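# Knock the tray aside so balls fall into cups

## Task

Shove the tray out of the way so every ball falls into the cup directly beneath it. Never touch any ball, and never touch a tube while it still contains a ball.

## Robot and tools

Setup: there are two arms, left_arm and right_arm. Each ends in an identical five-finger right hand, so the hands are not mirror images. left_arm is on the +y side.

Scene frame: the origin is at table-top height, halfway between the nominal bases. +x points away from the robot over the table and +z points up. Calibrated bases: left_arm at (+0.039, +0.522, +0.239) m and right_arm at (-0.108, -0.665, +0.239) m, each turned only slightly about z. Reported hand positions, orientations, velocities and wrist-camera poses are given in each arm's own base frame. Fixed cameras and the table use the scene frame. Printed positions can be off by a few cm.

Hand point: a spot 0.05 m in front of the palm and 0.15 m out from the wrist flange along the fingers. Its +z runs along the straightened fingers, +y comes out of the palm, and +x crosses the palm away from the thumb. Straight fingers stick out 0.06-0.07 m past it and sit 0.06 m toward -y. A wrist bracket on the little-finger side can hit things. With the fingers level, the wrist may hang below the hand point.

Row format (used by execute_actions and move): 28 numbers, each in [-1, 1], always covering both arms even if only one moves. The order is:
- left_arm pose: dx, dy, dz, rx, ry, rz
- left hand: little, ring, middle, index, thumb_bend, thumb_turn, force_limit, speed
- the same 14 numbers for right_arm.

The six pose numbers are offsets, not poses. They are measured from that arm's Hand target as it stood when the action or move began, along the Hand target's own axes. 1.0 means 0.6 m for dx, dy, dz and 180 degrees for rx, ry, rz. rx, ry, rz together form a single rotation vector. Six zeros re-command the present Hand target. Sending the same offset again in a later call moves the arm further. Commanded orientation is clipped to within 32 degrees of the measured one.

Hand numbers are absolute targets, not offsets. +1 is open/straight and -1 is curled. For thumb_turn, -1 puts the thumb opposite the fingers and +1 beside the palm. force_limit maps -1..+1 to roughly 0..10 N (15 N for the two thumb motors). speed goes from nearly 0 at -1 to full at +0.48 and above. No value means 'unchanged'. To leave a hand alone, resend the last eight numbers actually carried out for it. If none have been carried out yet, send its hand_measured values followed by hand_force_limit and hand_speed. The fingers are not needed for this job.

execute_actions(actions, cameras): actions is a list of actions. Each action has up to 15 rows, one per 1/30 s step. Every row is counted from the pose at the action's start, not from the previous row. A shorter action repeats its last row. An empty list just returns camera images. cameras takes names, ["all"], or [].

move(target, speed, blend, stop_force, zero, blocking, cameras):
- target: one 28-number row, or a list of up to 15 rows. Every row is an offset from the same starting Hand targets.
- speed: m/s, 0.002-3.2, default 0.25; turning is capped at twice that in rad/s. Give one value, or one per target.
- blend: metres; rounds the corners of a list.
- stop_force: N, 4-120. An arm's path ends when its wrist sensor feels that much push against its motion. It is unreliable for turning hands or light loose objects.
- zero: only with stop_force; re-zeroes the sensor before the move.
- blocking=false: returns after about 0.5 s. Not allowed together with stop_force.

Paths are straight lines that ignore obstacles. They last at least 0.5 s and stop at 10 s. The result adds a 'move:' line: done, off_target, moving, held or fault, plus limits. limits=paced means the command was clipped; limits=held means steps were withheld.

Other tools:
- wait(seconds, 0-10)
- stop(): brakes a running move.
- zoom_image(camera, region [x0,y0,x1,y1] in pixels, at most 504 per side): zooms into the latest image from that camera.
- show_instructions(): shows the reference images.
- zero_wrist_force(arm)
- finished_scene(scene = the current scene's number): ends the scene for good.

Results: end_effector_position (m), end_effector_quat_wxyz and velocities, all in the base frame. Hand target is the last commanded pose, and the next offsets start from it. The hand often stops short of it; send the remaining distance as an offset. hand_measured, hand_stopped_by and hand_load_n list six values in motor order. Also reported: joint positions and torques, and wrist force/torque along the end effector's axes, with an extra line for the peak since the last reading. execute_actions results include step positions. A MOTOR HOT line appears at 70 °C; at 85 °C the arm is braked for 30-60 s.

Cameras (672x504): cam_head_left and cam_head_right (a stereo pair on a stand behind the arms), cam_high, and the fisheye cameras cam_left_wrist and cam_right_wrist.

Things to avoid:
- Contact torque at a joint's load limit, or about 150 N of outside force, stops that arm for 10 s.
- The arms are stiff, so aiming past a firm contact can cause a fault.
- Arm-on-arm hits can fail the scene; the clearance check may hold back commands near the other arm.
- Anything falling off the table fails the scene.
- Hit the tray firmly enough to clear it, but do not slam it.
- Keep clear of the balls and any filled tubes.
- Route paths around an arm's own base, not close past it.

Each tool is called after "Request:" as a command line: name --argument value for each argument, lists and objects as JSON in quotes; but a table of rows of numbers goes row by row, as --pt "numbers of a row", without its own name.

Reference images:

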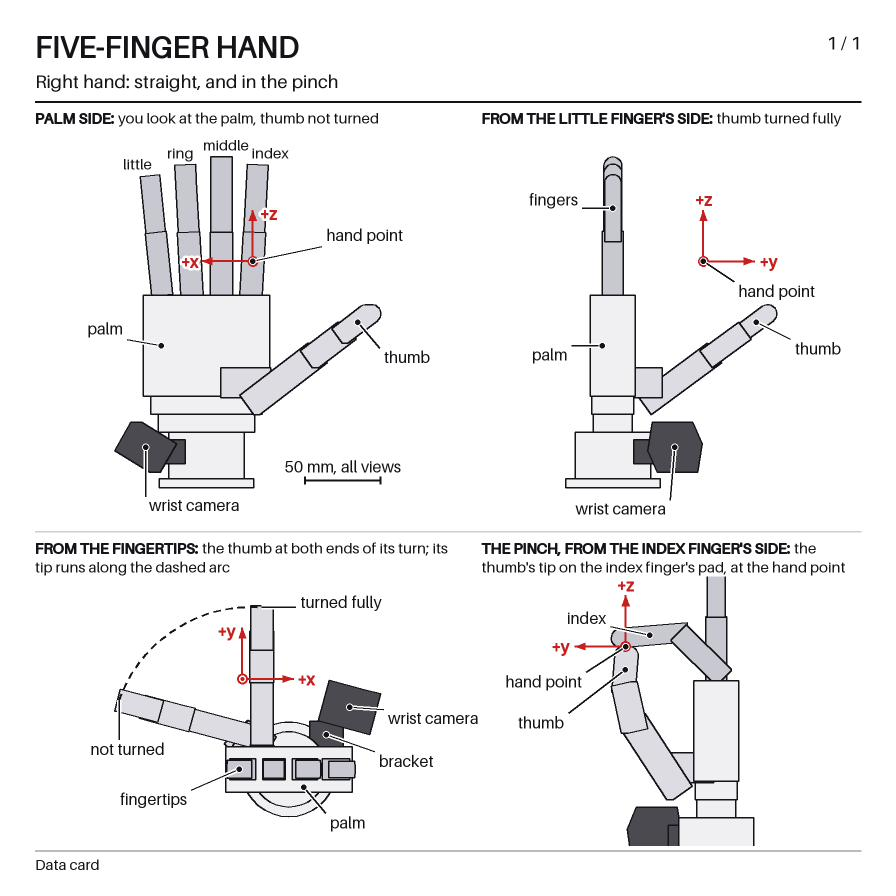

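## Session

Request:
execute_actions --actions '[]'

Request:
zoom_image --camera "cam_head_left" --region '[0, 0, 504, 504]'

Scene clock: 0.00 s.
left_arm: end_effector_position=(-0.1310, +0.5898, +0.5687) hand_measured=(+1.000, +1.000, +1.000, +1.000, +1.000, +1.000) hand_load_n=(+0.0, +0.0, +0.0, +0.0, +0.0, +0.0) hand_stopped_by=(target, target, target, target, target, target) hand_force_limit=0.00 hand_speed=-0.80 end_effector_quat_wxyz=(-0.043, +0.772, -0.634, -0.010) | right_arm: end_effector_position=(+0.0591, -0.5422, +0.5494) hand_measured=(+1.000, +1.000, +1.000, +1.000, +1.000, +1.000) hand_load_n=(+0.0, +0.0, +0.0, +0.0, +0.0, +0.0) hand_stopped_by=(target, target, target, target, target, target) hand_force_limit=0.00 hand_speed=-0.80 end_effector_quat_wxyz=(+0.024, +0.771, +0.636, -0.024)
Joint positions: left_arm=[1.39 -1.443 1.342 1.587 1.595 -1.949] | right_arm=[-1.924 -1.572 1.523 1.555 1.554 -1.733]
Joint velocities: within noise
Joint torques (N m): no reading
Wrist force (N): no reading
Wrist torque (N m): no reading
Wrist force, peak (N): no reading
Hand target: left_arm -0.1310, +0.5898, +0.5687; -0.043, +0.772, -0.634, -0.010 | right_arm +0.0591, -0.5422, +0.5494; +0.024, +0.771, +0.636, -0.024
camera_calibration:
cam_left_wrist: T_world_to_cam=[[-0.894392, -0.446544, -0.0256996, 0.153419], [-0.375216, 0.717771, 0.58653, -0.814007], [-0.243465, 0.534231, -0.80952, 0.225077], [0, 0, 0, 1]] pos_world=[-0.113413, 0.532537, 0.663587]
cam_right_wrist: T_world_to_cam=[[0.997768, 0.0611841, -0.026765, -0.00590097], [0.0660501, -0.844929, 0.530785, -0.746389], [0.00986104, -0.531368, -0.847084, 0.288247], [0, 0, 0, 1]] pos_world=[0.0523445, -0.47712, 0.640183]

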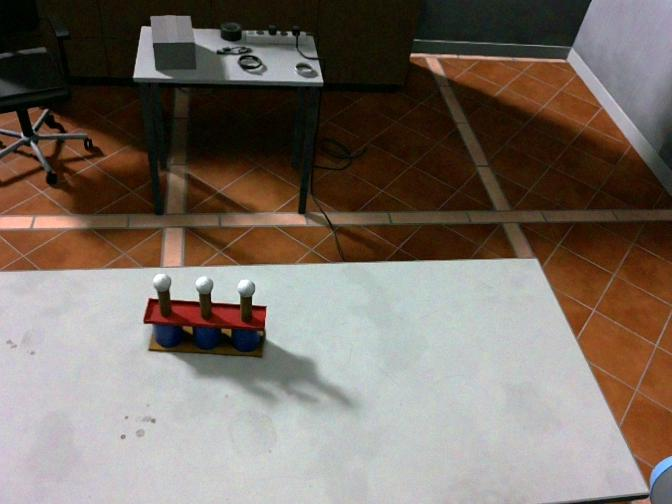

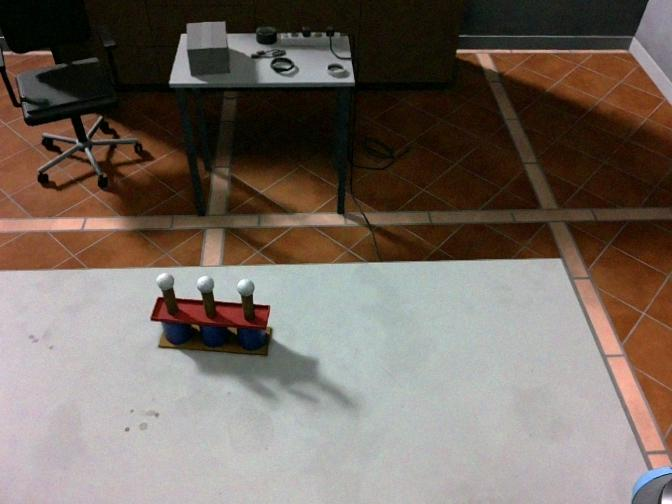

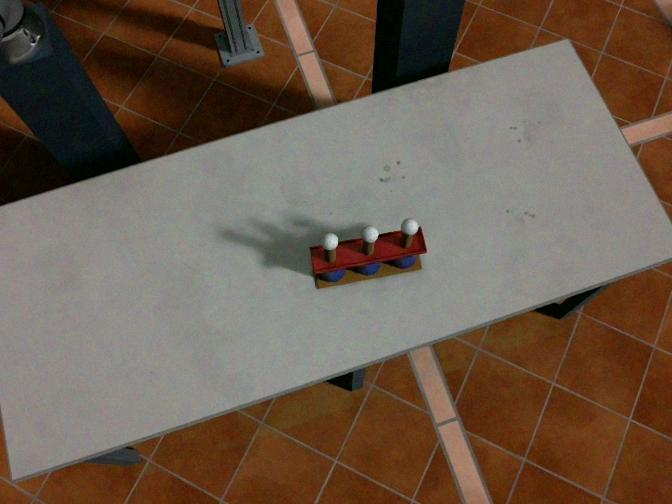

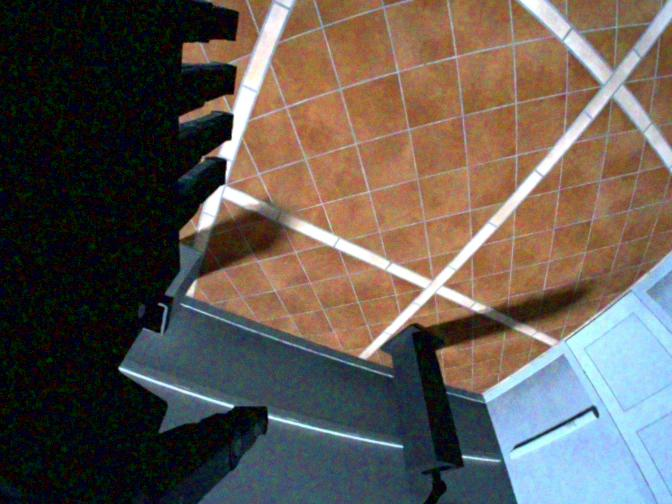

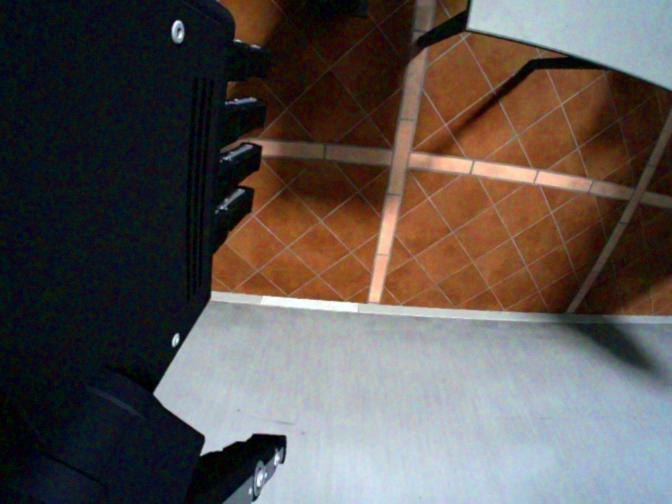

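Scaled by 1.000.

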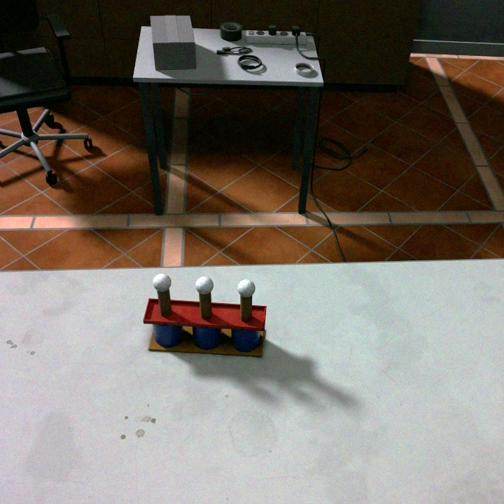

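Request:
zoom_image --camera "cam_head_left" --region '[130, 260, 290, 370]'

Request:
zoom_image --camera "cam_head_right" --region '[130, 260, 290, 370]'

Request:
zoom_image --camera "cam_high" --region '[295, 200, 445, 300]'

Scaled by 3.150 from the camera's 672x504 image, which has a finer 960x720 frame.

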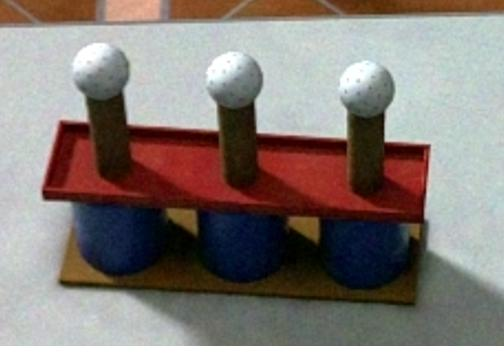

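Scaled by 3.150 from the camera's 672x504 image, which has a finer 960x720 frame.

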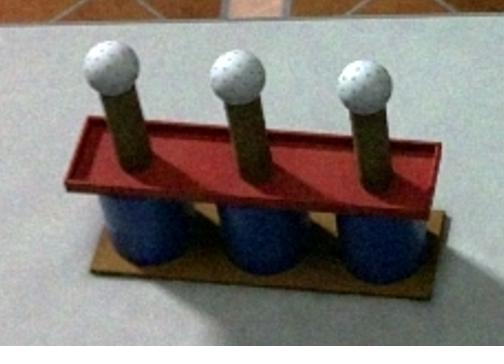

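Scaled by 3.360 from the camera's 672x504 image, which has a finer 960x720 frame.

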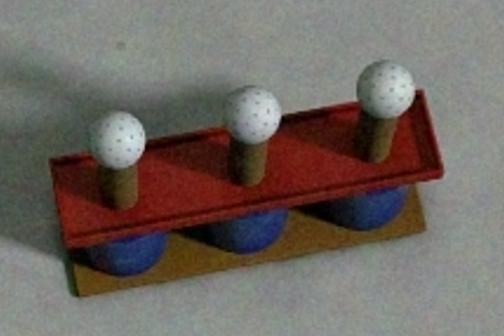

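Request:
move --pt "0.436 -0.984 0.0537 -0.0532 0.2449 0.1081 1 1 1 1 1 1 0 -0.8 0.6537 0.7921 0.0434 -0.3548 -0.1297 -0.8994 1 1 1 1 1 -1 0 0" --speed 0.45

Request:
move --pt "0.2452 -0.4423 0.641 0 0 0 1 1 1 1 1 1 0 -0.8 -0.459 0.003 0.7252 0 0 0 1 1 1 1 1 -1 0 0" --speed 0.4

Scene clock: 192.57 s.
left_arm: end_effector_position=(+0.4927, +0.4511, +0.5500) hand_measured=(+1.000, +1.000, +1.000, +1.000, +1.000, +1.000) hand_load_n=(+0.0, +0.0, +0.0, +0.0, +0.0, +0.0) hand_stopped_by=(target, target, target, target, target, target) hand_force_limit=0.00 hand_speed=-0.80 end_effector_quat_wxyz=(-0.258, -0.608, +0.719, -0.218) | right_arm: end_effector_position=(+0.5997, -0.2497, +0.5003) hand_measured=(+1.000, +1.000, +1.000, +1.000, +1.000, -1.000) hand_load_n=(+0.0, +0.0, +0.0, +0.0, +0.0, +0.0) hand_stopped_by=(target, target, target, target, target, target) hand_force_limit=0.00 hand_speed=0.00 end_effector_quat_wxyz=(+0.344, -0.568, +0.740, +0.106)
Joint positions: left_arm=[0.579 -0.99 0.947 2.124 2.057 -2.266] | right_arm=[-0.927 -1.185 1.338 1.688 0.878 -3.906]
Joint torques (N m): left_arm=[10.73 -93.97 -28.8 2.1 -2.42 -1.2] | right_arm=[11.07 -64.36 -44.32 3.8 -4.24 -1.9]
Wrist force (N): left_arm=[0.5 0.3 0.1] | right_arm=[-3.3 -0.5 1.3]
Wrist torque (N m): left_arm=[0.07 0.01 -0.11] | right_arm=[0.02 0.35 0.00]
Wrist force, peak (N): left_arm=[-0.3 -6.7 2.4] | right_arm=[-3.9 -2.1 2.5]
Hand target: left_arm +0.4927, +0.4511, +0.5500; -0.258, -0.608, +0.719, -0.218 (not the last commanded pose) | right_arm +0.5998, -0.2496, +0.5004; +0.344, -0.568, +0.740, +0.106
Off the commanded pose: left_arm 0.007 m, 1 deg | right_arm 0.000 m, 0 deg.
move: held (left_arm; a check stopped the path); limits=held
pose unreachable (left arm): on one or more control steps of this call, first in action 0 (counted from 0), this arm could not follow its commanded pose, so it was not sent that pose on those steps. It may still have moved: this result reports where it is.
cause: moving toward the commanded pose would bring two parts of the arm too close to each other (joints 4 (wrist 1) to 6 (wrist 3) lie between them).

Scene clock: 193.20 s.
left_arm: end_effector_position=(+0.4936, +0.4492, +0.5490) hand_measured=(+1.000, +1.000, +1.000, +1.000, +1.000, +1.000) hand_load_n=(+0.0, +0.0, +0.0, +0.0, +0.0, +0.0) hand_stopped_by=(target, target, target, target, target, target) hand_force_limit=0.00 hand_speed=-0.80 end_effector_quat_wxyz=(-0.258, -0.608, +0.719, -0.218) | right_arm: end_effector_position=(+0.6165, -0.2118, +0.4879) hand_measured=(+1.000, +1.000, +1.000, +1.000, +1.000, -1.000) hand_load_n=(+0.0, +0.0, +0.0, +0.0, +0.0, -0.5) hand_stopped_by=(target, target, target, target, target, target) hand_force_limit=0.00 hand_speed=0.00 end_effector_quat_wxyz=(+0.344, -0.568, +0.740, +0.106)
Joint positions: left_arm=[0.577 -0.991 0.951 2.12 2.058 -2.269] | right_arm=[-0.873 -1.196 1.368 1.626 0.864 -3.837]
Joint torques (N m): left_arm=[10.3 -78.7 -45.28 8.03 -1.11 1.03] | right_arm=[17.13 -74.31 -31.83 1.89 1.33 1.75]
Wrist force (N): left_arm=[0.6 0.2 0.6] | right_arm=[-3.1 -0.5 1.5]
Wrist torque (N m): left_arm=[0.03 -0.03 0.10] | right_arm=[0.01 0.33 0.18]
Wrist force, peak (N): left_arm=[2.2 -2.4 3.3] | right_arm=[-4.7 -0.6 4.1]
Hand target: left_arm +0.4936, +0.4493, +0.5489; -0.258, -0.608, +0.719, -0.218 (not the last commanded pose) | right_arm +0.6166, -0.2118, +0.4878; +0.344, -0.568, +0.740, +0.106 (not the last commanded pose)
Off the commanded pose: left_arm 0.488 m, 0 deg | right_arm 0.472 m, 0 deg.
move: held (left_arm; a check stopped the path), off_target (right_arm; braked when a check withheld steps of left_arm); limits=held
pose unreachable (left arm): on one or more control steps of this call, first in action 0 (counted from 0), this arm could not follow its commanded pose, so it was not sent that pose on those steps. It may still have moved: this result reports where it is.
cause: moving toward the commanded pose would bring two parts of the arm too close to each other (joints 4 (wrist 1) to 6 (wrist 3) lie between them).

Request:
move --pt "0 0 0 0.0266 -0.1225 -0.054 1 1 1 1 1 1 0 -0.8 -0.4195 0.0023 0.6645 0 0 0 1 1 1 1 1 -1 0 0" --speed 0.35

Scene clock: 208.97 s.
left_arm: end_effector_position=(+0.4936, +0.4492, +0.5489) hand_measured=(+1.000, +1.000, +1.000, +1.000, +1.000, +1.000) hand_load_n=(+0.0, +0.0, +0.0, +0.0, +0.0, +0.0) hand_stopped_by=(target, target, target, target, target, target) hand_force_limit=0.00 hand_speed=-0.80 end_effector_quat_wxyz=(+0.108, +0.706, -0.691, +0.105) | right_arm: end_effector_position=(+0.7996, +0.2003, +0.3504) hand_measured=(+1.000, +1.000, +1.000, +1.000, +1.000, -1.000) hand_load_n=(+0.0, +0.0, +0.0, +0.0, +0.0, +0.0) hand_stopped_by=(target, target, target, target, target, target) hand_force_limit=0.00 hand_speed=0.00 end_effector_quat_wxyz=(+0.344, -0.568, +0.740, +0.106)
Joint positions: left_arm=[0.499 -1.1 0.981 1.84 1.835 -2.644] | right_arm=[-0.221 -1.085 1.333 0.988 0.903 -2.985]
Joint torques (N m): left_arm=[11.46 -66.67 -45.21 6.3 2.5 -1.14] | right_arm=[19.45 -74.23 -43.42 1.67 -3.45 2.57]
Wrist force (N): left_arm=[0.0 0.1 0.1] | right_arm=[-3.1 -0.7 1.7]
Wrist torque (N m): left_arm=[0.00 0.03 -0.16] | right_arm=[-0.06 0.33 0.18]
Wrist force, peak (N): left_arm=[1.0 0.4 0.4] | right_arm=[-4.5 -0.6 4.4]
Hand target: left_arm +0.4936, +0.4493, +0.5489; +0.108, +0.707, -0.691, +0.105 | right_arm +0.7997, +0.2004, +0.3504; +0.344, -0.568, +0.740, +0.106
Off the commanded pose: left_arm 0.000 m, 0 deg | right_arm 0.000 m, 0 deg.
move: done

Request:
move --pt "0.5443 -0.332 0.5145 -0.0275 0.1253 0.0555 1 1 1 1 1 1 0 -0.8 0 0 0 0 0 0 1 1 1 1 1 -1 0 0" --speed 0.35

Scene clock: 234.60 s.
left_arm: end_effector_position=(+0.6995, +0.0497, +0.3502) hand_measured=(+1.000, +1.000, +1.000, +1.000, +1.000, +1.000) hand_load_n=(+0.0, +0.0, +0.0, +0.0, +0.0, +0.0) hand_stopped_by=(target, target, target, target, target, target) hand_force_limit=0.00 hand_speed=-0.80 end_effector_quat_wxyz=(-0.262, -0.605, +0.719, -0.220) | right_arm: end_effector_position=(+0.7997, +0.2004, +0.3504) hand_measured=(+1.000, +1.000, +1.000, +1.000, +1.000, -1.000) hand_load_n=(+0.0, +0.0, +0.0, +0.5, +0.0, -0.5) hand_stopped_by=(target, target, target, target, target, target) hand_force_limit=0.00 hand_speed=0.00 end_effector_quat_wxyz=(+0.344, -0.568, +0.740, +0.106)
Joint positions: left_arm=[0.014 -0.966 1.193 1.498 2.254 -2.9] | right_arm=[-0.221 -1.085 1.333 0.988 0.903 -2.984]
Joint torques (N m): left_arm=[-11.62 -74.25 -29.47 4.8 2.48 1.51] | right_arm=[19.5 -77.82 -43.98 0.64 -4.03 1.39]
Wrist force (N): left_arm=[0.7 0.1 0.2] | right_arm=[-2.8 -0.7 1.9]
Wrist torque (N m): left_arm=[0.02 -0.02 -0.05] | right_arm=[-0.07 0.28 0.17]
Wrist force, peak (N): left_arm=[1.0 -1.5 2.9] | right_arm=[-3.5 -0.7 2.0]
Hand target: left_arm +0.6995, +0.0496, +0.3501; -0.262, -0.605, +0.719, -0.220 | right_arm +0.7997, +0.2004, +0.3504; +0.344, -0.568, +0.740, +0.106
Off the commanded pose: left_arm 0.000 m, 0 deg | right_arm 0.000 m, 0 deg.
move: done

Request:
move --pt "0.0757 -0.3433 0.6077 0 0 0 1 1 1 1 1 1 0 -0.8 -0.2598 0.0407 0.7018 0 0 0 1 1 1 1 1 -1 0 0" --pt "-0.1457 -0.3433 0.8715 0 0 0 1 1 1 1 1 1 0 -0.8 -0.0437 0.1207 0.9568 0 0 0 1 1 1 1 1 -1 0 0" --speed 0.25 --blend 0.04 --cameras '["cam_head_left", "cam_head_right", "cam_high"]'

Request:
zoom_image --camera "cam_head_left" --region '[80, 230, 290, 340]'

Request:
zoom_image --camera "cam_head_right" --region '[80, 230, 290, 340]'

Request:
zoom_image --camera "cam_high" --region '[260, 210, 460, 320]'

Scene clock: 250.93 s.
left_arm: end_effector_position=(+0.8563, -0.2510, -0.1064) hand_measured=(+1.000, +1.000, +1.000, +1.000, +1.000, +1.000) hand_load_n=(+0.0, +0.0, +0.0, +0.0, +0.0, +0.0) hand_stopped_by=(target, target, target, target, target, target) hand_force_limit=0.00 hand_speed=-0.80 end_effector_quat_wxyz=(-0.262, -0.605, +0.719, -0.220) | right_arm: end_effector_position=(+0.9595, +0.5590, -0.0754) hand_measured=(+1.000, +1.000, +1.000, +1.000, +1.000, -1.000) hand_load_n=(+0.0, +0.0, +0.0, +0.0, +0.0, +0.0) hand_stopped_by=(target, target, target, target, target, target) hand_force_limit=0.00 hand_speed=0.00 end_effector_quat_wxyz=(+0.344, -0.568, +0.740, +0.106)
Joint positions: left_arm=[-0.307 -0.412 0.954 0.917 2.262 -3.316] | right_arm=[0.208 -0.442 0.912 0.514 1.097 -2.528]
Joint torques (N m): left_arm=[12.1 -98.05 -23.59 3.65 2.51 -1.61] | right_arm=[0.89 -115.61 -30.84 0.58 -1.1 1.13]
Wrist force (N): left_arm=[0.9 0.4 0.1] | right_arm=[-3.0 -0.4 1.5]
Wrist torque (N m): left_arm=[0.07 -0.02 0.14] | right_arm=[0.00 0.31 0.05]
Wrist force, peak (N): left_arm=[0.5 1.3 -2.2] | right_arm=[-4.2 -0.7 1.7]
Hand target: left_arm +0.8562, -0.2510, -0.1066; -0.262, -0.605, +0.719, -0.220 | right_arm +0.9594, +0.5590, -0.0756; +0.344, -0.568, +0.740, +0.106
Off the commanded pose: left_arm 0.000 m, 0 deg | right_arm 0.000 m, 0 deg.
move: done
Images, in order (width x height): cam_head_left 672x504, cam_head_right 672x504, cam_high 672x504.

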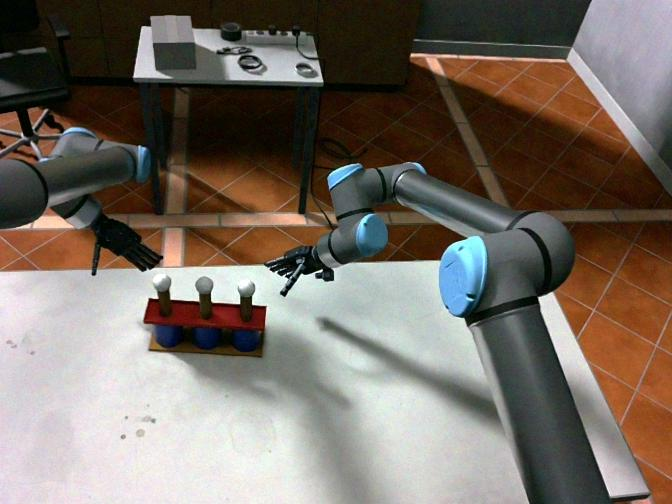

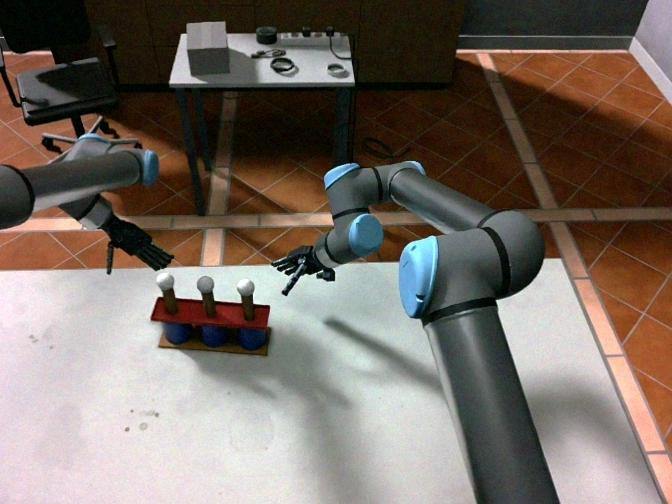

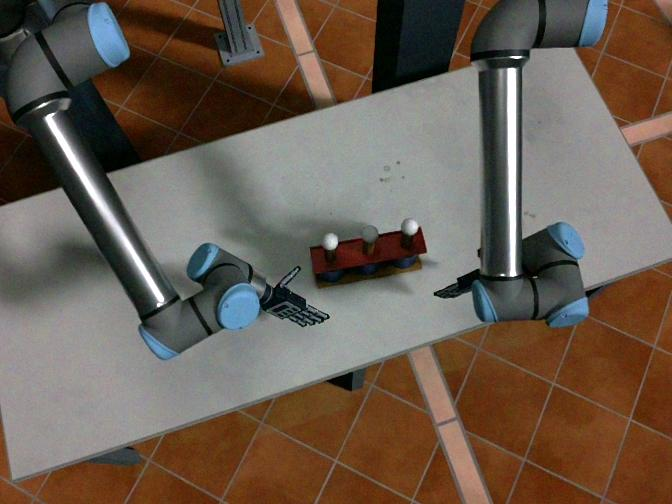

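Scaled by 2.400 from the camera's 672x504 image, which has a finer 960x720 frame.

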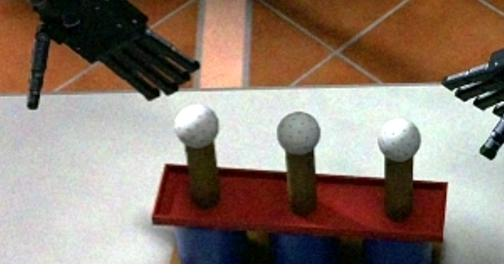

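Scaled by 2.400 from the camera's 672x504 image, which has a finer 960x720 frame.

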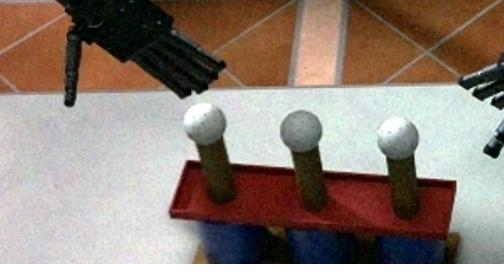

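Scaled by 2.520 from the camera's 672x504 image, which has a finer 960x720 frame.

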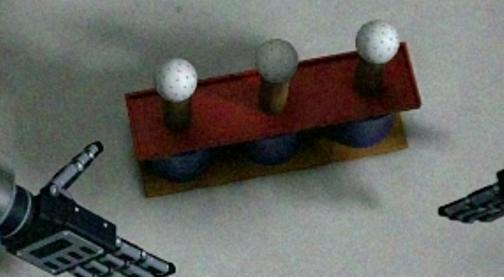

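Request:
zoom_image --camera "cam_head_left" --region '[240, 250, 310, 310]'

Request:
zoom_image --camera "cam_head_right" --region '[240, 250, 310, 310]'

Request:
zoom_image --camera "cam_high" --region '[270, 270, 340, 330]'

Request:
zoom_image --camera "cam_head_left" --region '[110, 235, 180, 295]'

Request:
zoom_image --camera "cam_head_right" --region '[115, 225, 185, 285]'

Request:
zoom_image --camera "cam_high" --region '[410, 250, 480, 310]'

Scaled by 7.200 from the camera's 672x504 image, which has a finer 960x720 frame.

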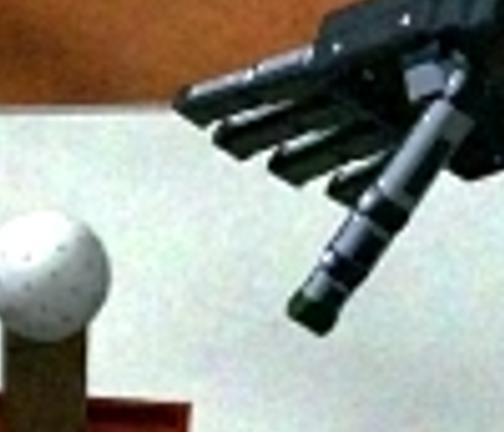

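Scaled by 7.200 from the camera's 672x504 image, which has a finer 960x720 frame.

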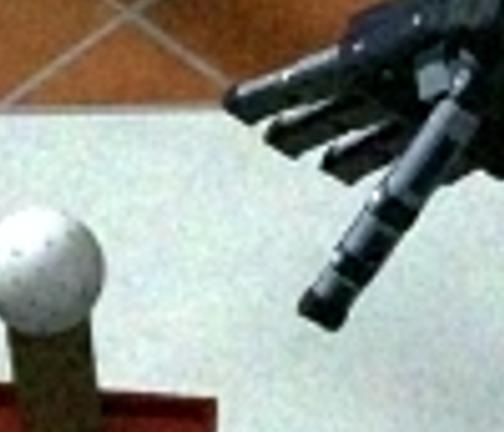

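Scaled by 7.200 from the camera's 672x504 image, which has a finer 960x720 frame.

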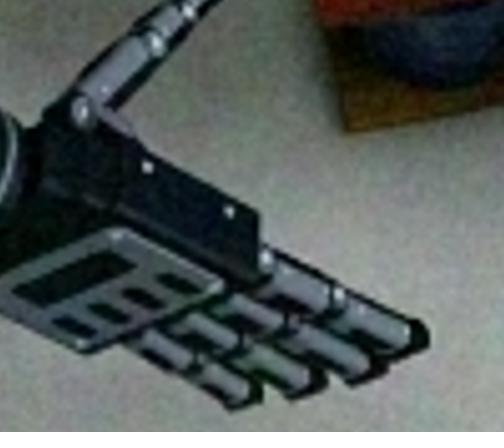

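Scaled by 7.200 from the camera's 672x504 image, which has a finer 960x720 frame.

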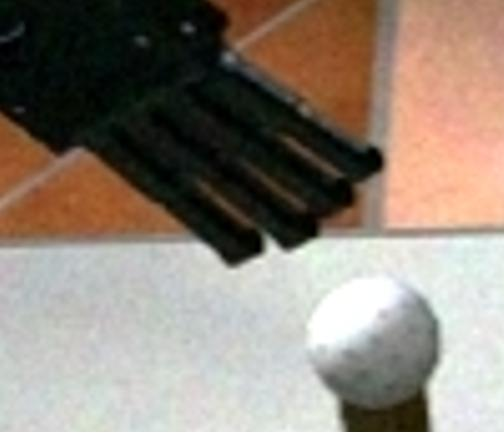

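Scaled by 7.200 from the camera's 672x504 image, which has a finer 960x720 frame.

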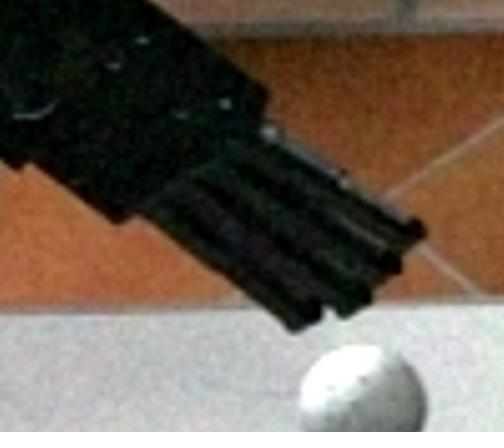

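Scaled by 7.200 from the camera's 672x504 image, which has a finer 960x720 frame.

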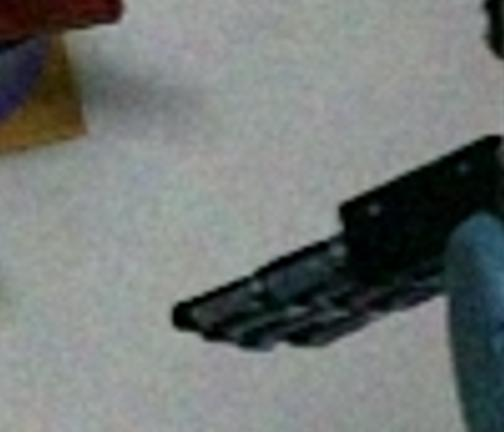

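Request:
move --pt "-0.023 -0.0052 0.0217 0 0 0 1 1 1 1 1 1 0 -0.8 0.0187 0.0082 0.022 0 0 0 1 1 1 1 1 -1 0 0" --speed 0.06 --cameras '["cam_head_left", "cam_high"]'

Request:
zoom_image --camera "cam_head_left" --region '[90, 230, 320, 350]'

Request:
zoom_image --camera "cam_high" --region '[270, 210, 470, 330]'

Scene clock: 330.17 s.
left_arm: end_effector_position=(+0.8598, -0.2493, -0.1255) hand_measured=(+1.000, +1.000, +1.000, +1.000, +1.000, +1.000) hand_load_n=(+0.0, +0.0, +0.0, +0.0, +0.0, +0.0) hand_stopped_by=(target, target, target, target, target, target) hand_force_limit=0.00 hand_speed=-0.80 end_effector_quat_wxyz=(-0.262, -0.605, +0.719, -0.220) | right_arm: end_effector_position=(+0.9586, +0.5593, -0.0937) hand_measured=(+1.000, +1.000, +1.000, +1.000, +1.000, -1.000) hand_load_n=(+0.0, +0.0, +0.0, +0.0, +0.0, +0.0) hand_stopped_by=(target, target, target, target, target, target) hand_force_limit=0.00 hand_speed=0.00 end_effector_quat_wxyz=(+0.344, -0.568, +0.740, +0.106)
Joint positions: left_arm=[-0.304 -0.386 0.938 0.909 2.262 -3.312] | right_arm=[0.208 -0.425 0.914 0.496 1.098 -2.527]
Joint torques (N m): left_arm=[2.08 -122.83 -24.5 5.13 5.07 0.45] | right_arm=[15.48 -136.35 -35.32 4.7 2.25 1.54]
Wrist force (N): left_arm=[1.3 0.1 0.5] | right_arm=[-2.8 -0.5 1.7]
Wrist torque (N m): left_arm=[0.01 -0.10 -0.02] | right_arm=[-0.03 0.26 0.03]
Wrist force, peak (N): left_arm=[1.4 0.7 0.2] | right_arm=[-3.4 -0.6 1.9]
Hand target: left_arm +0.8597, -0.2494, -0.1254; -0.262, -0.605, +0.719, -0.220 | right_arm +0.9587, +0.5593, -0.0935; +0.344, -0.568, +0.740, +0.106
Off the commanded pose: left_arm 0.000 m, 0 deg | right_arm 0.000 m, 0 deg.
move: done
Images, in order (width x height): cam_head_left 672x504, cam_high 672x504.

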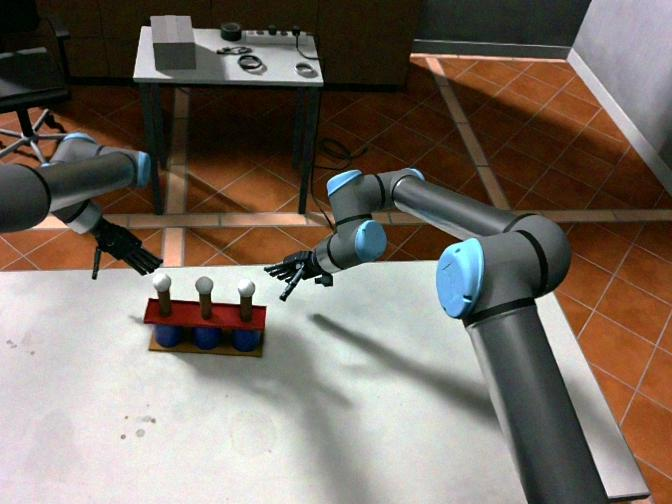

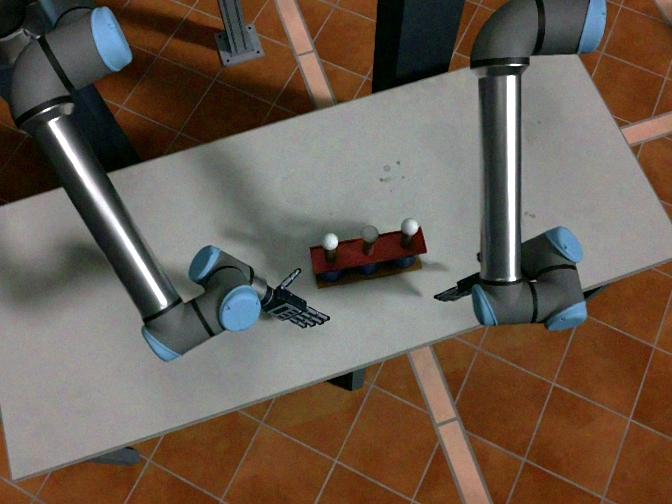

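Scaled by 2.191 from the camera's 672x504 image, which has a finer 960x720 frame.

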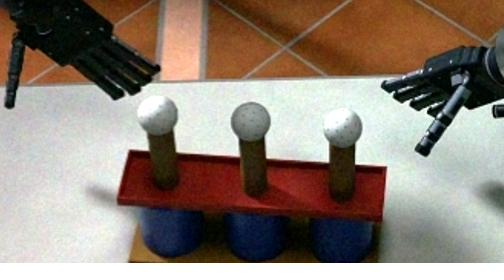

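Scaled by 2.520 from the camera's 672x504 image, which has a finer 960x720 frame.

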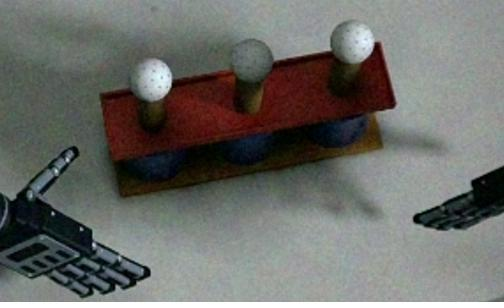

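Request:
zoom_image --camera "cam_head_left" --region '[230, 260, 320, 330]'

Request:
zoom_image --camera "cam_high" --region '[260, 255, 340, 325]'

Request:
zoom_image --camera "cam_head_left" --region '[85, 230, 175, 330]'

Request:
zoom_image --camera "cam_high" --region '[400, 230, 490, 300]'

Scaled by 5.600 from the camera's 672x504 image, which has a finer 960x720 frame.

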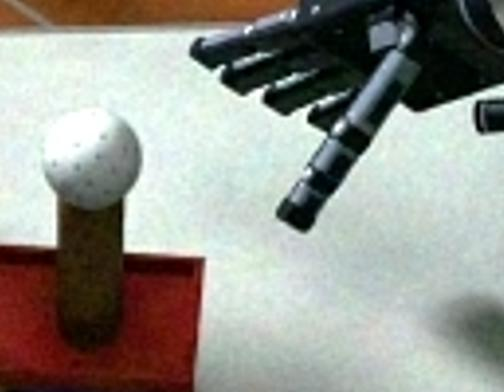

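Scaled by 6.300 from the camera's 672x504 image, which has a finer 960x720 frame.

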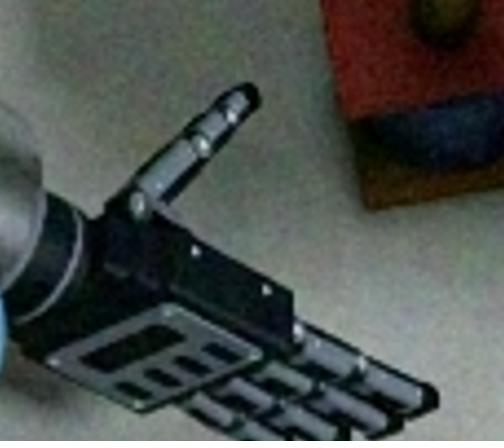

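Scaled by 5.040 from the camera's 672x504 image, which has a finer 960x720 frame.

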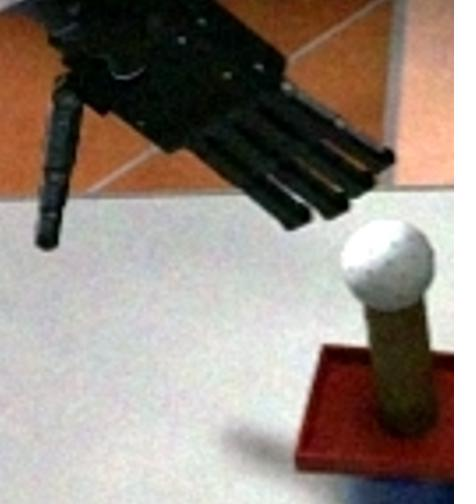

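Scaled by 5.600 from the camera's 672x504 image, which has a finer 960x720 frame.

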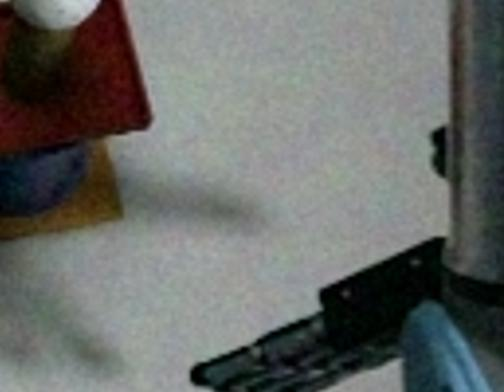

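Request:
execute_actions --actions '[[[0,0.0145,0,0,0,0,1,1,1,1,1,1,0,-0.8,0,0.0138,-0.0044,0,0,0,1,1,1,1,1,-1,0,0],[0,0.0438,0,0,0,0,1,1,1,1,1,1,0,-0.8,0,0.0418,-0.0131,0,0,0,1,1,1,1,1,-1,0,0],[0,0.0875,0,0,0,0,1,1,1,1,1,1,0,-0.8,0,0.0835,-0.0263,0,0,0,1,1,1,1,1,-1,0,0],[0,0.1457,0,0,0,0,1,1,1,1,1,1,0,-0.8,0,0.139,-0.0437,0,0,0,1,1,1,1,1,-1,0,0],[0,0.2042,0,0,0,0,1,1,1,1,1,1,0,-0.8,0,0.1948,-0.0613,0,0,0,1,1,1,1,1,-1,0,0],[0,0.2625,0,0,0,0,1,1,1,1,1,1,0,-0.8,0,0.2504,-0.0788,0,0,0,1,1,1,1,1,-1,0,0],[0,0.3208,0,0,0,0,1,1,1,1,1,1,0,-0.8,0,0.306,-0.0962,0,0,0,1,1,1,1,1,-1,0,0],[0,0.3733,0,0,0,0,1,1,1,1,1,1,0,-0.8,0,0.3561,-0.112,0,0,0,1,1,1,1,1,-1,0,0],[0.0043,0.4142,-0.0051,0,0,0,1,1,1,1,1,1,0,-0.8,-0.0042,0.3935,-0.1293,0,0,0,1,1,1,1,1,-1,0,0],[0.0107,0.4433,-0.0128,0,0,0,1,1,1,1,1,1,0,-0.8,-0.0105,0.419,-0.1454,0,0,0,1,1,1,1,1,-1,0,0],[0.0107,0.4607,-0.0128,0,0,0,1,1,1,1,1,1,0,-0.8,-0.0105,0.4356,-0.1506,0,0,0,1,1,1,1,1,-1,0,0],[0.0107,0.4696,-0.0128,0,0,0,1,1,1,1,1,1,0,-0.8,-0.0105,0.4441,-0.1533,0,0,0,1,1,1,1,1,-1,0,0],[0.0107,0.4725,-0.0128,0,0,0,1,1,1,1,1,1,0,-0.8,-0.0105,0.4469,-0.1542,0,0,0,1,1,1,1,1,-1,0,0]]]' --cameras '["cam_head_left", "cam_head_right", "cam_high"]'

Request:
zoom_image --camera "cam_high" --region '[270, 130, 450, 310]'

Request:
zoom_image --camera "cam_head_left" --region '[110, 280, 300, 470]'

Scene clock: 377.83 s.
left_arm: end_effector_position=(+0.5803, -0.2006, -0.1155) hand_measured=(+1.000, +1.000, +1.000, +1.000, +1.000, +1.000) hand_load_n=(+0.0, +0.0, +0.0, +0.0, +0.0, +0.0) hand_stopped_by=(target, target, target, target, target, target) hand_force_limit=0.00 hand_speed=-0.80 end_effector_quat_wxyz=(-0.262, -0.605, +0.719, -0.220) | right_arm: end_effector_position=(+0.6784, +0.6022, -0.0837) hand_measured=(+1.000, +1.000, +1.000, +1.000, +1.000, -1.000) hand_load_n=(+0.0, +0.0, +0.0, +0.0, +0.0, +0.0) hand_stopped_by=(target, target, target, target, target, target) hand_force_limit=0.00 hand_speed=0.00 end_effector_quat_wxyz=(+0.344, -0.568, +0.740, +0.106)
Joint positions: left_arm=[-0.361 -0.758 1.737 0.436 2.255 -3.385] | right_arm=[0.348 -0.764 1.601 0.095 1.178 -2.401]
Joint torques (N m): left_arm=[-6.37 -78.47 -26.62 2.9 5.09 -2.89] | right_arm=[12.3 -89.81 -33.12 0.89 2.35 1.54]
Wrist force (N): left_arm=[0.5 -0.2 0.4] | right_arm=[-2.7 -0.5 1.5]
Wrist torque (N m): left_arm=[-0.04 0.02 -0.11] | right_arm=[0.02 0.25 0.23]
Wrist force, peak (N): left_arm=[0.7 10.4 -0.2] | right_arm=[-3.3 9.6 -1.8]
Hand target: left_arm +0.5804, -0.2006, -0.1155; -0.262, -0.605, +0.719, -0.220 | right_arm +0.6784, +0.6023, -0.0837; +0.344, -0.568, +0.740, +0.106
Off the commanded pose: left_arm 0.000 m, 0 deg | right_arm 0.000 m, 0 deg.
Step readings (end_effector_position of left_arm | right_arm):
0: (+0.8597, -0.2494, -0.1254) | (+0.9587, +0.5593, -0.0935)
1: (+0.8594, -0.2493, -0.1254) | (+0.9585, +0.5593, -0.0935)
2: (+0.8568, -0.2488, -0.1254) | (+0.9554, +0.5597, -0.0935)
4: (+0.8343, -0.2448, -0.1257) | (+0.9314, +0.5637, -0.0940)
8: (+0.7272, -0.2247, -0.1269) | (+0.8243, +0.5798, -0.0963)
15: (+0.5722, -0.1980, -0.1155) | (+0.6702, +0.6026, -0.0838)
Images, in order (width x height): cam_head_left 672x504, cam_head_right 672x504, cam_high 672x504.

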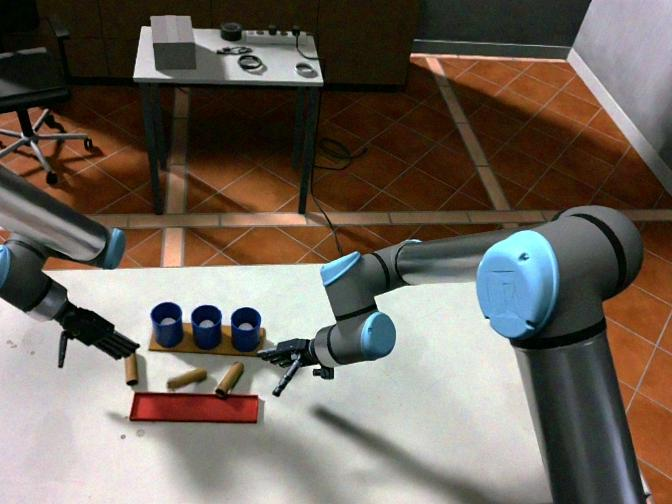

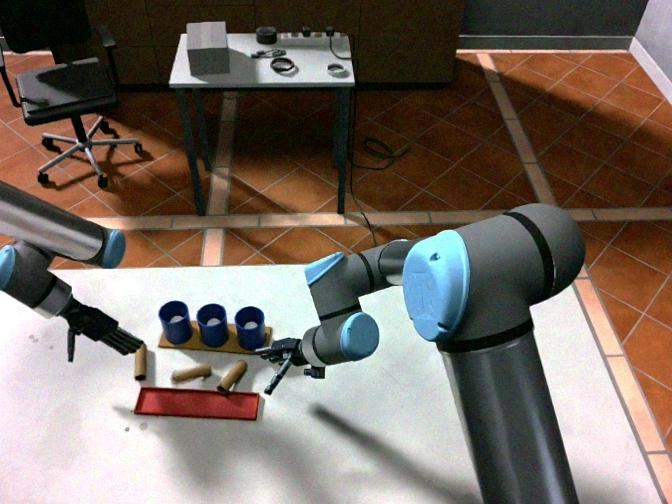

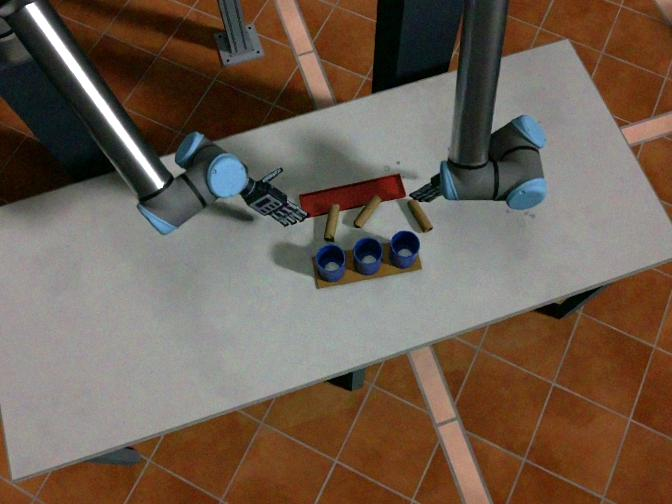

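Scaled by 2.800 from the camera's 672x504 image, which has a finer 960x720 frame.

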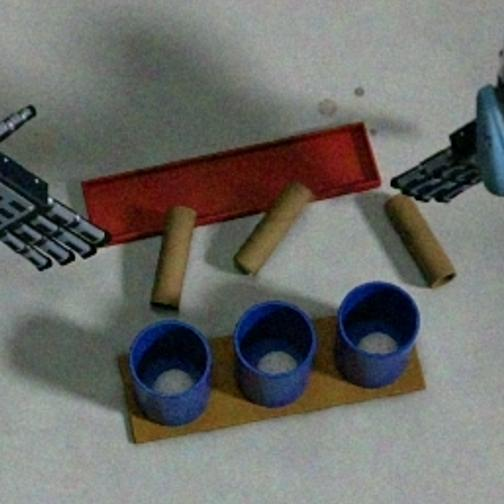

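Scaled by 2.653 from the camera's 672x504 image, which has a finer 960x720 frame.

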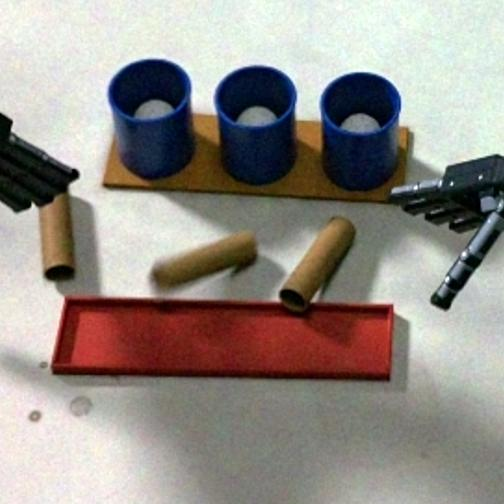

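Request:
wait --seconds 0.3 --cameras '["cam_high"]'

Scene clock: 383.30 s.
left_arm: end_effector_position=(+0.5804, -0.2006, -0.1154) hand_measured=(+1.000, +1.000, +1.000, +1.000, +1.000, +1.000) hand_load_n=(+0.0, +0.0, +0.0, +0.0, -0.5, +0.0) hand_stopped_by=(target, target, target, target, target, target) hand_force_limit=0.00 hand_speed=-0.80 end_effector_quat_wxyz=(-0.262, -0.605, +0.719, -0.220) | right_arm: end_effector_position=(+0.6784, +0.6023, -0.0836) hand_measured=(+1.000, +1.000, +1.000, +1.000, +1.000, -1.000) hand_load_n=(+0.0, +0.0, +0.0, +0.0, +0.0, +0.0) hand_stopped_by=(target, target, target, target, target, target) hand_force_limit=0.00 hand_speed=0.00 end_effector_quat_wxyz=(+0.344, -0.568, +0.740, +0.106)
Joint positions: left_arm=[-0.361 -0.758 1.737 0.436 2.255 -3.385] | right_arm=[0.348 -0.764 1.601 0.095 1.178 -2.401]
Joint torques (N m): left_arm=[-9.71 -85.15 -27.66 4.93 5.17 -3.23] | right_arm=[17.68 -89.19 -32.87 2.76 1.92 1.93]
Wrist force (N): left_arm=[0.9 0.0 0.6] | right_arm=[-2.4 -0.3 1.8]
Wrist torque (N m): left_arm=[-0.02 -0.05 -0.07] | right_arm=[0.03 0.20 0.24]
Wrist force, peak (N): left_arm=[0.9 0.0 0.6] | right_arm=[-2.9 0.1 1.9]
Hand target: left_arm +0.5804, -0.2006, -0.1155; -0.262, -0.605, +0.719, -0.220 | right_arm +0.6784, +0.6023, -0.0837; +0.344, -0.568, +0.740, +0.106
Off the commanded pose: left_arm 0.000 m, 0 deg | right_arm 0.000 m, 0 deg.
wait: 0.30 s; at rest from the start
Images, in order (width x height): cam_high 672x504.

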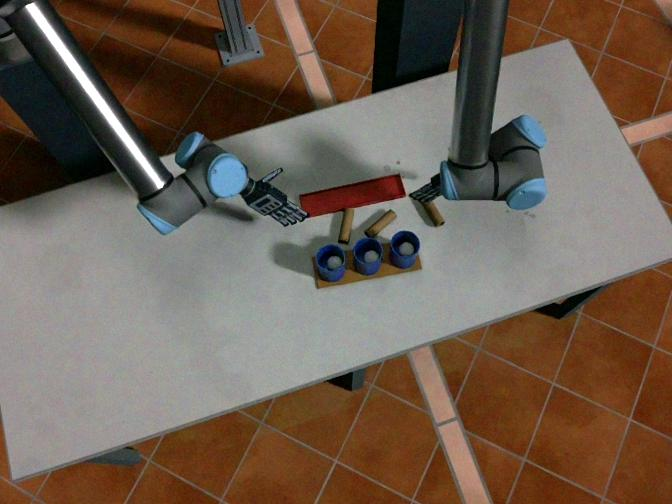

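Request:
zoom_image --camera "cam_high" --region '[270, 130, 450, 310]'

Request:
wait --seconds 0.3 --cameras '["cam_head_left"]'

Request:
zoom_image --camera "cam_head_left" --region '[80, 280, 300, 470]'

Scaled by 2.800 from the camera's 672x504 image, which has a finer 960x720 frame.

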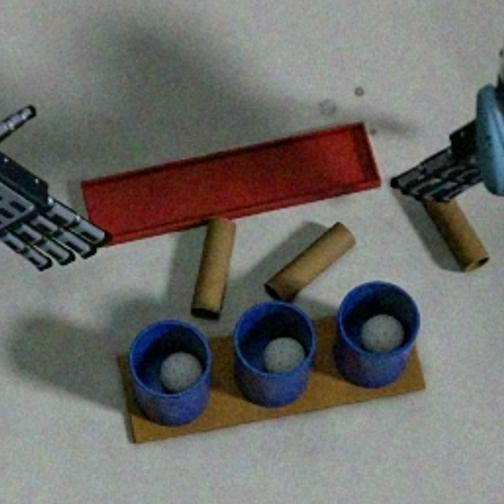

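Scene clock: 392.17 s.
left_arm: end_effector_position=(+0.5804, -0.2006, -0.1154) hand_measured=(+1.000, +1.000, +1.000, +1.000, +1.000, +1.000) hand_load_n=(+0.0, +0.0, +0.0, +0.0, +0.0, +0.0) hand_stopped_by=(target, target, target, target, target, target) hand_force_limit=0.00 hand_speed=-0.80 end_effector_quat_wxyz=(-0.262, -0.605, +0.719, -0.220) | right_arm: end_effector_position=(+0.6784, +0.6023, -0.0836) hand_measured=(+1.000, +1.000, +1.000, +1.000, +1.000, -1.000) hand_load_n=(+0.0, +0.0, +0.0, +0.0, +0.0, +0.0) hand_stopped_by=(target, target, target, target, target, target) hand_force_limit=0.00 hand_speed=0.00 end_effector_quat_wxyz=(+0.344, -0.568, +0.740, +0.106)
Joint positions: left_arm=[-0.361 -0.758 1.737 0.436 2.255 -3.385] | right_arm=[0.348 -0.764 1.601 0.095 1.178 -2.401]
Joint torques (N m): left_arm=[-9.76 -85.61 -27.95 4.92 5.2 -3.05] | right_arm=[16.26 -87.97 -33.19 3.04 2.05 1.45]
Wrist force (N): left_arm=[0.6 0.4 0.5] | right_arm=[-2.3 0.0 2.0]
Wrist torque (N m): left_arm=[0.04 0.01 -0.08] | right_arm=[0.07 0.17 0.25]
Wrist force, peak (N): left_arm=[1.0 -0.2 0.6] | right_arm=[-2.9 -0.2 1.8]
Hand target: left_arm +0.5804, -0.2006, -0.1155; -0.262, -0.605, +0.719, -0.220 | right_arm +0.6784, +0.6023, -0.0837; +0.344, -0.568, +0.740, +0.106
Off the commanded pose: left_arm 0.000 m, 0 deg | right_arm 0.000 m, 0 deg.
wait: 0.30 s; at rest from the start
Images, in order (width x height): cam_head_left 672x504.

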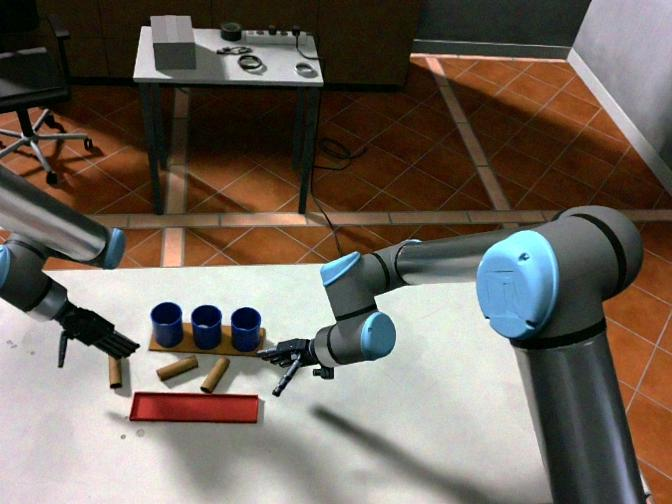

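Scaled by 2.291 from the camera's 672x504 image, which has a finer 960x720 frame.

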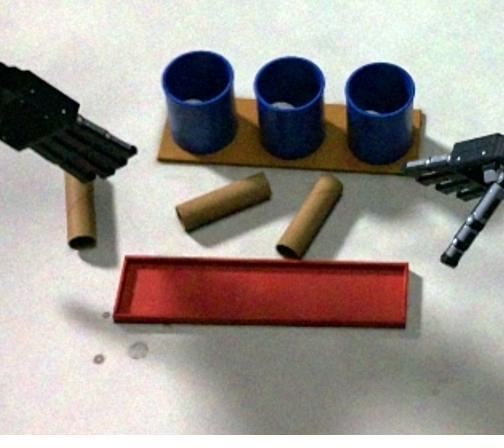

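Request:
finished_scene --scene 2

The scene is finished: the task was done.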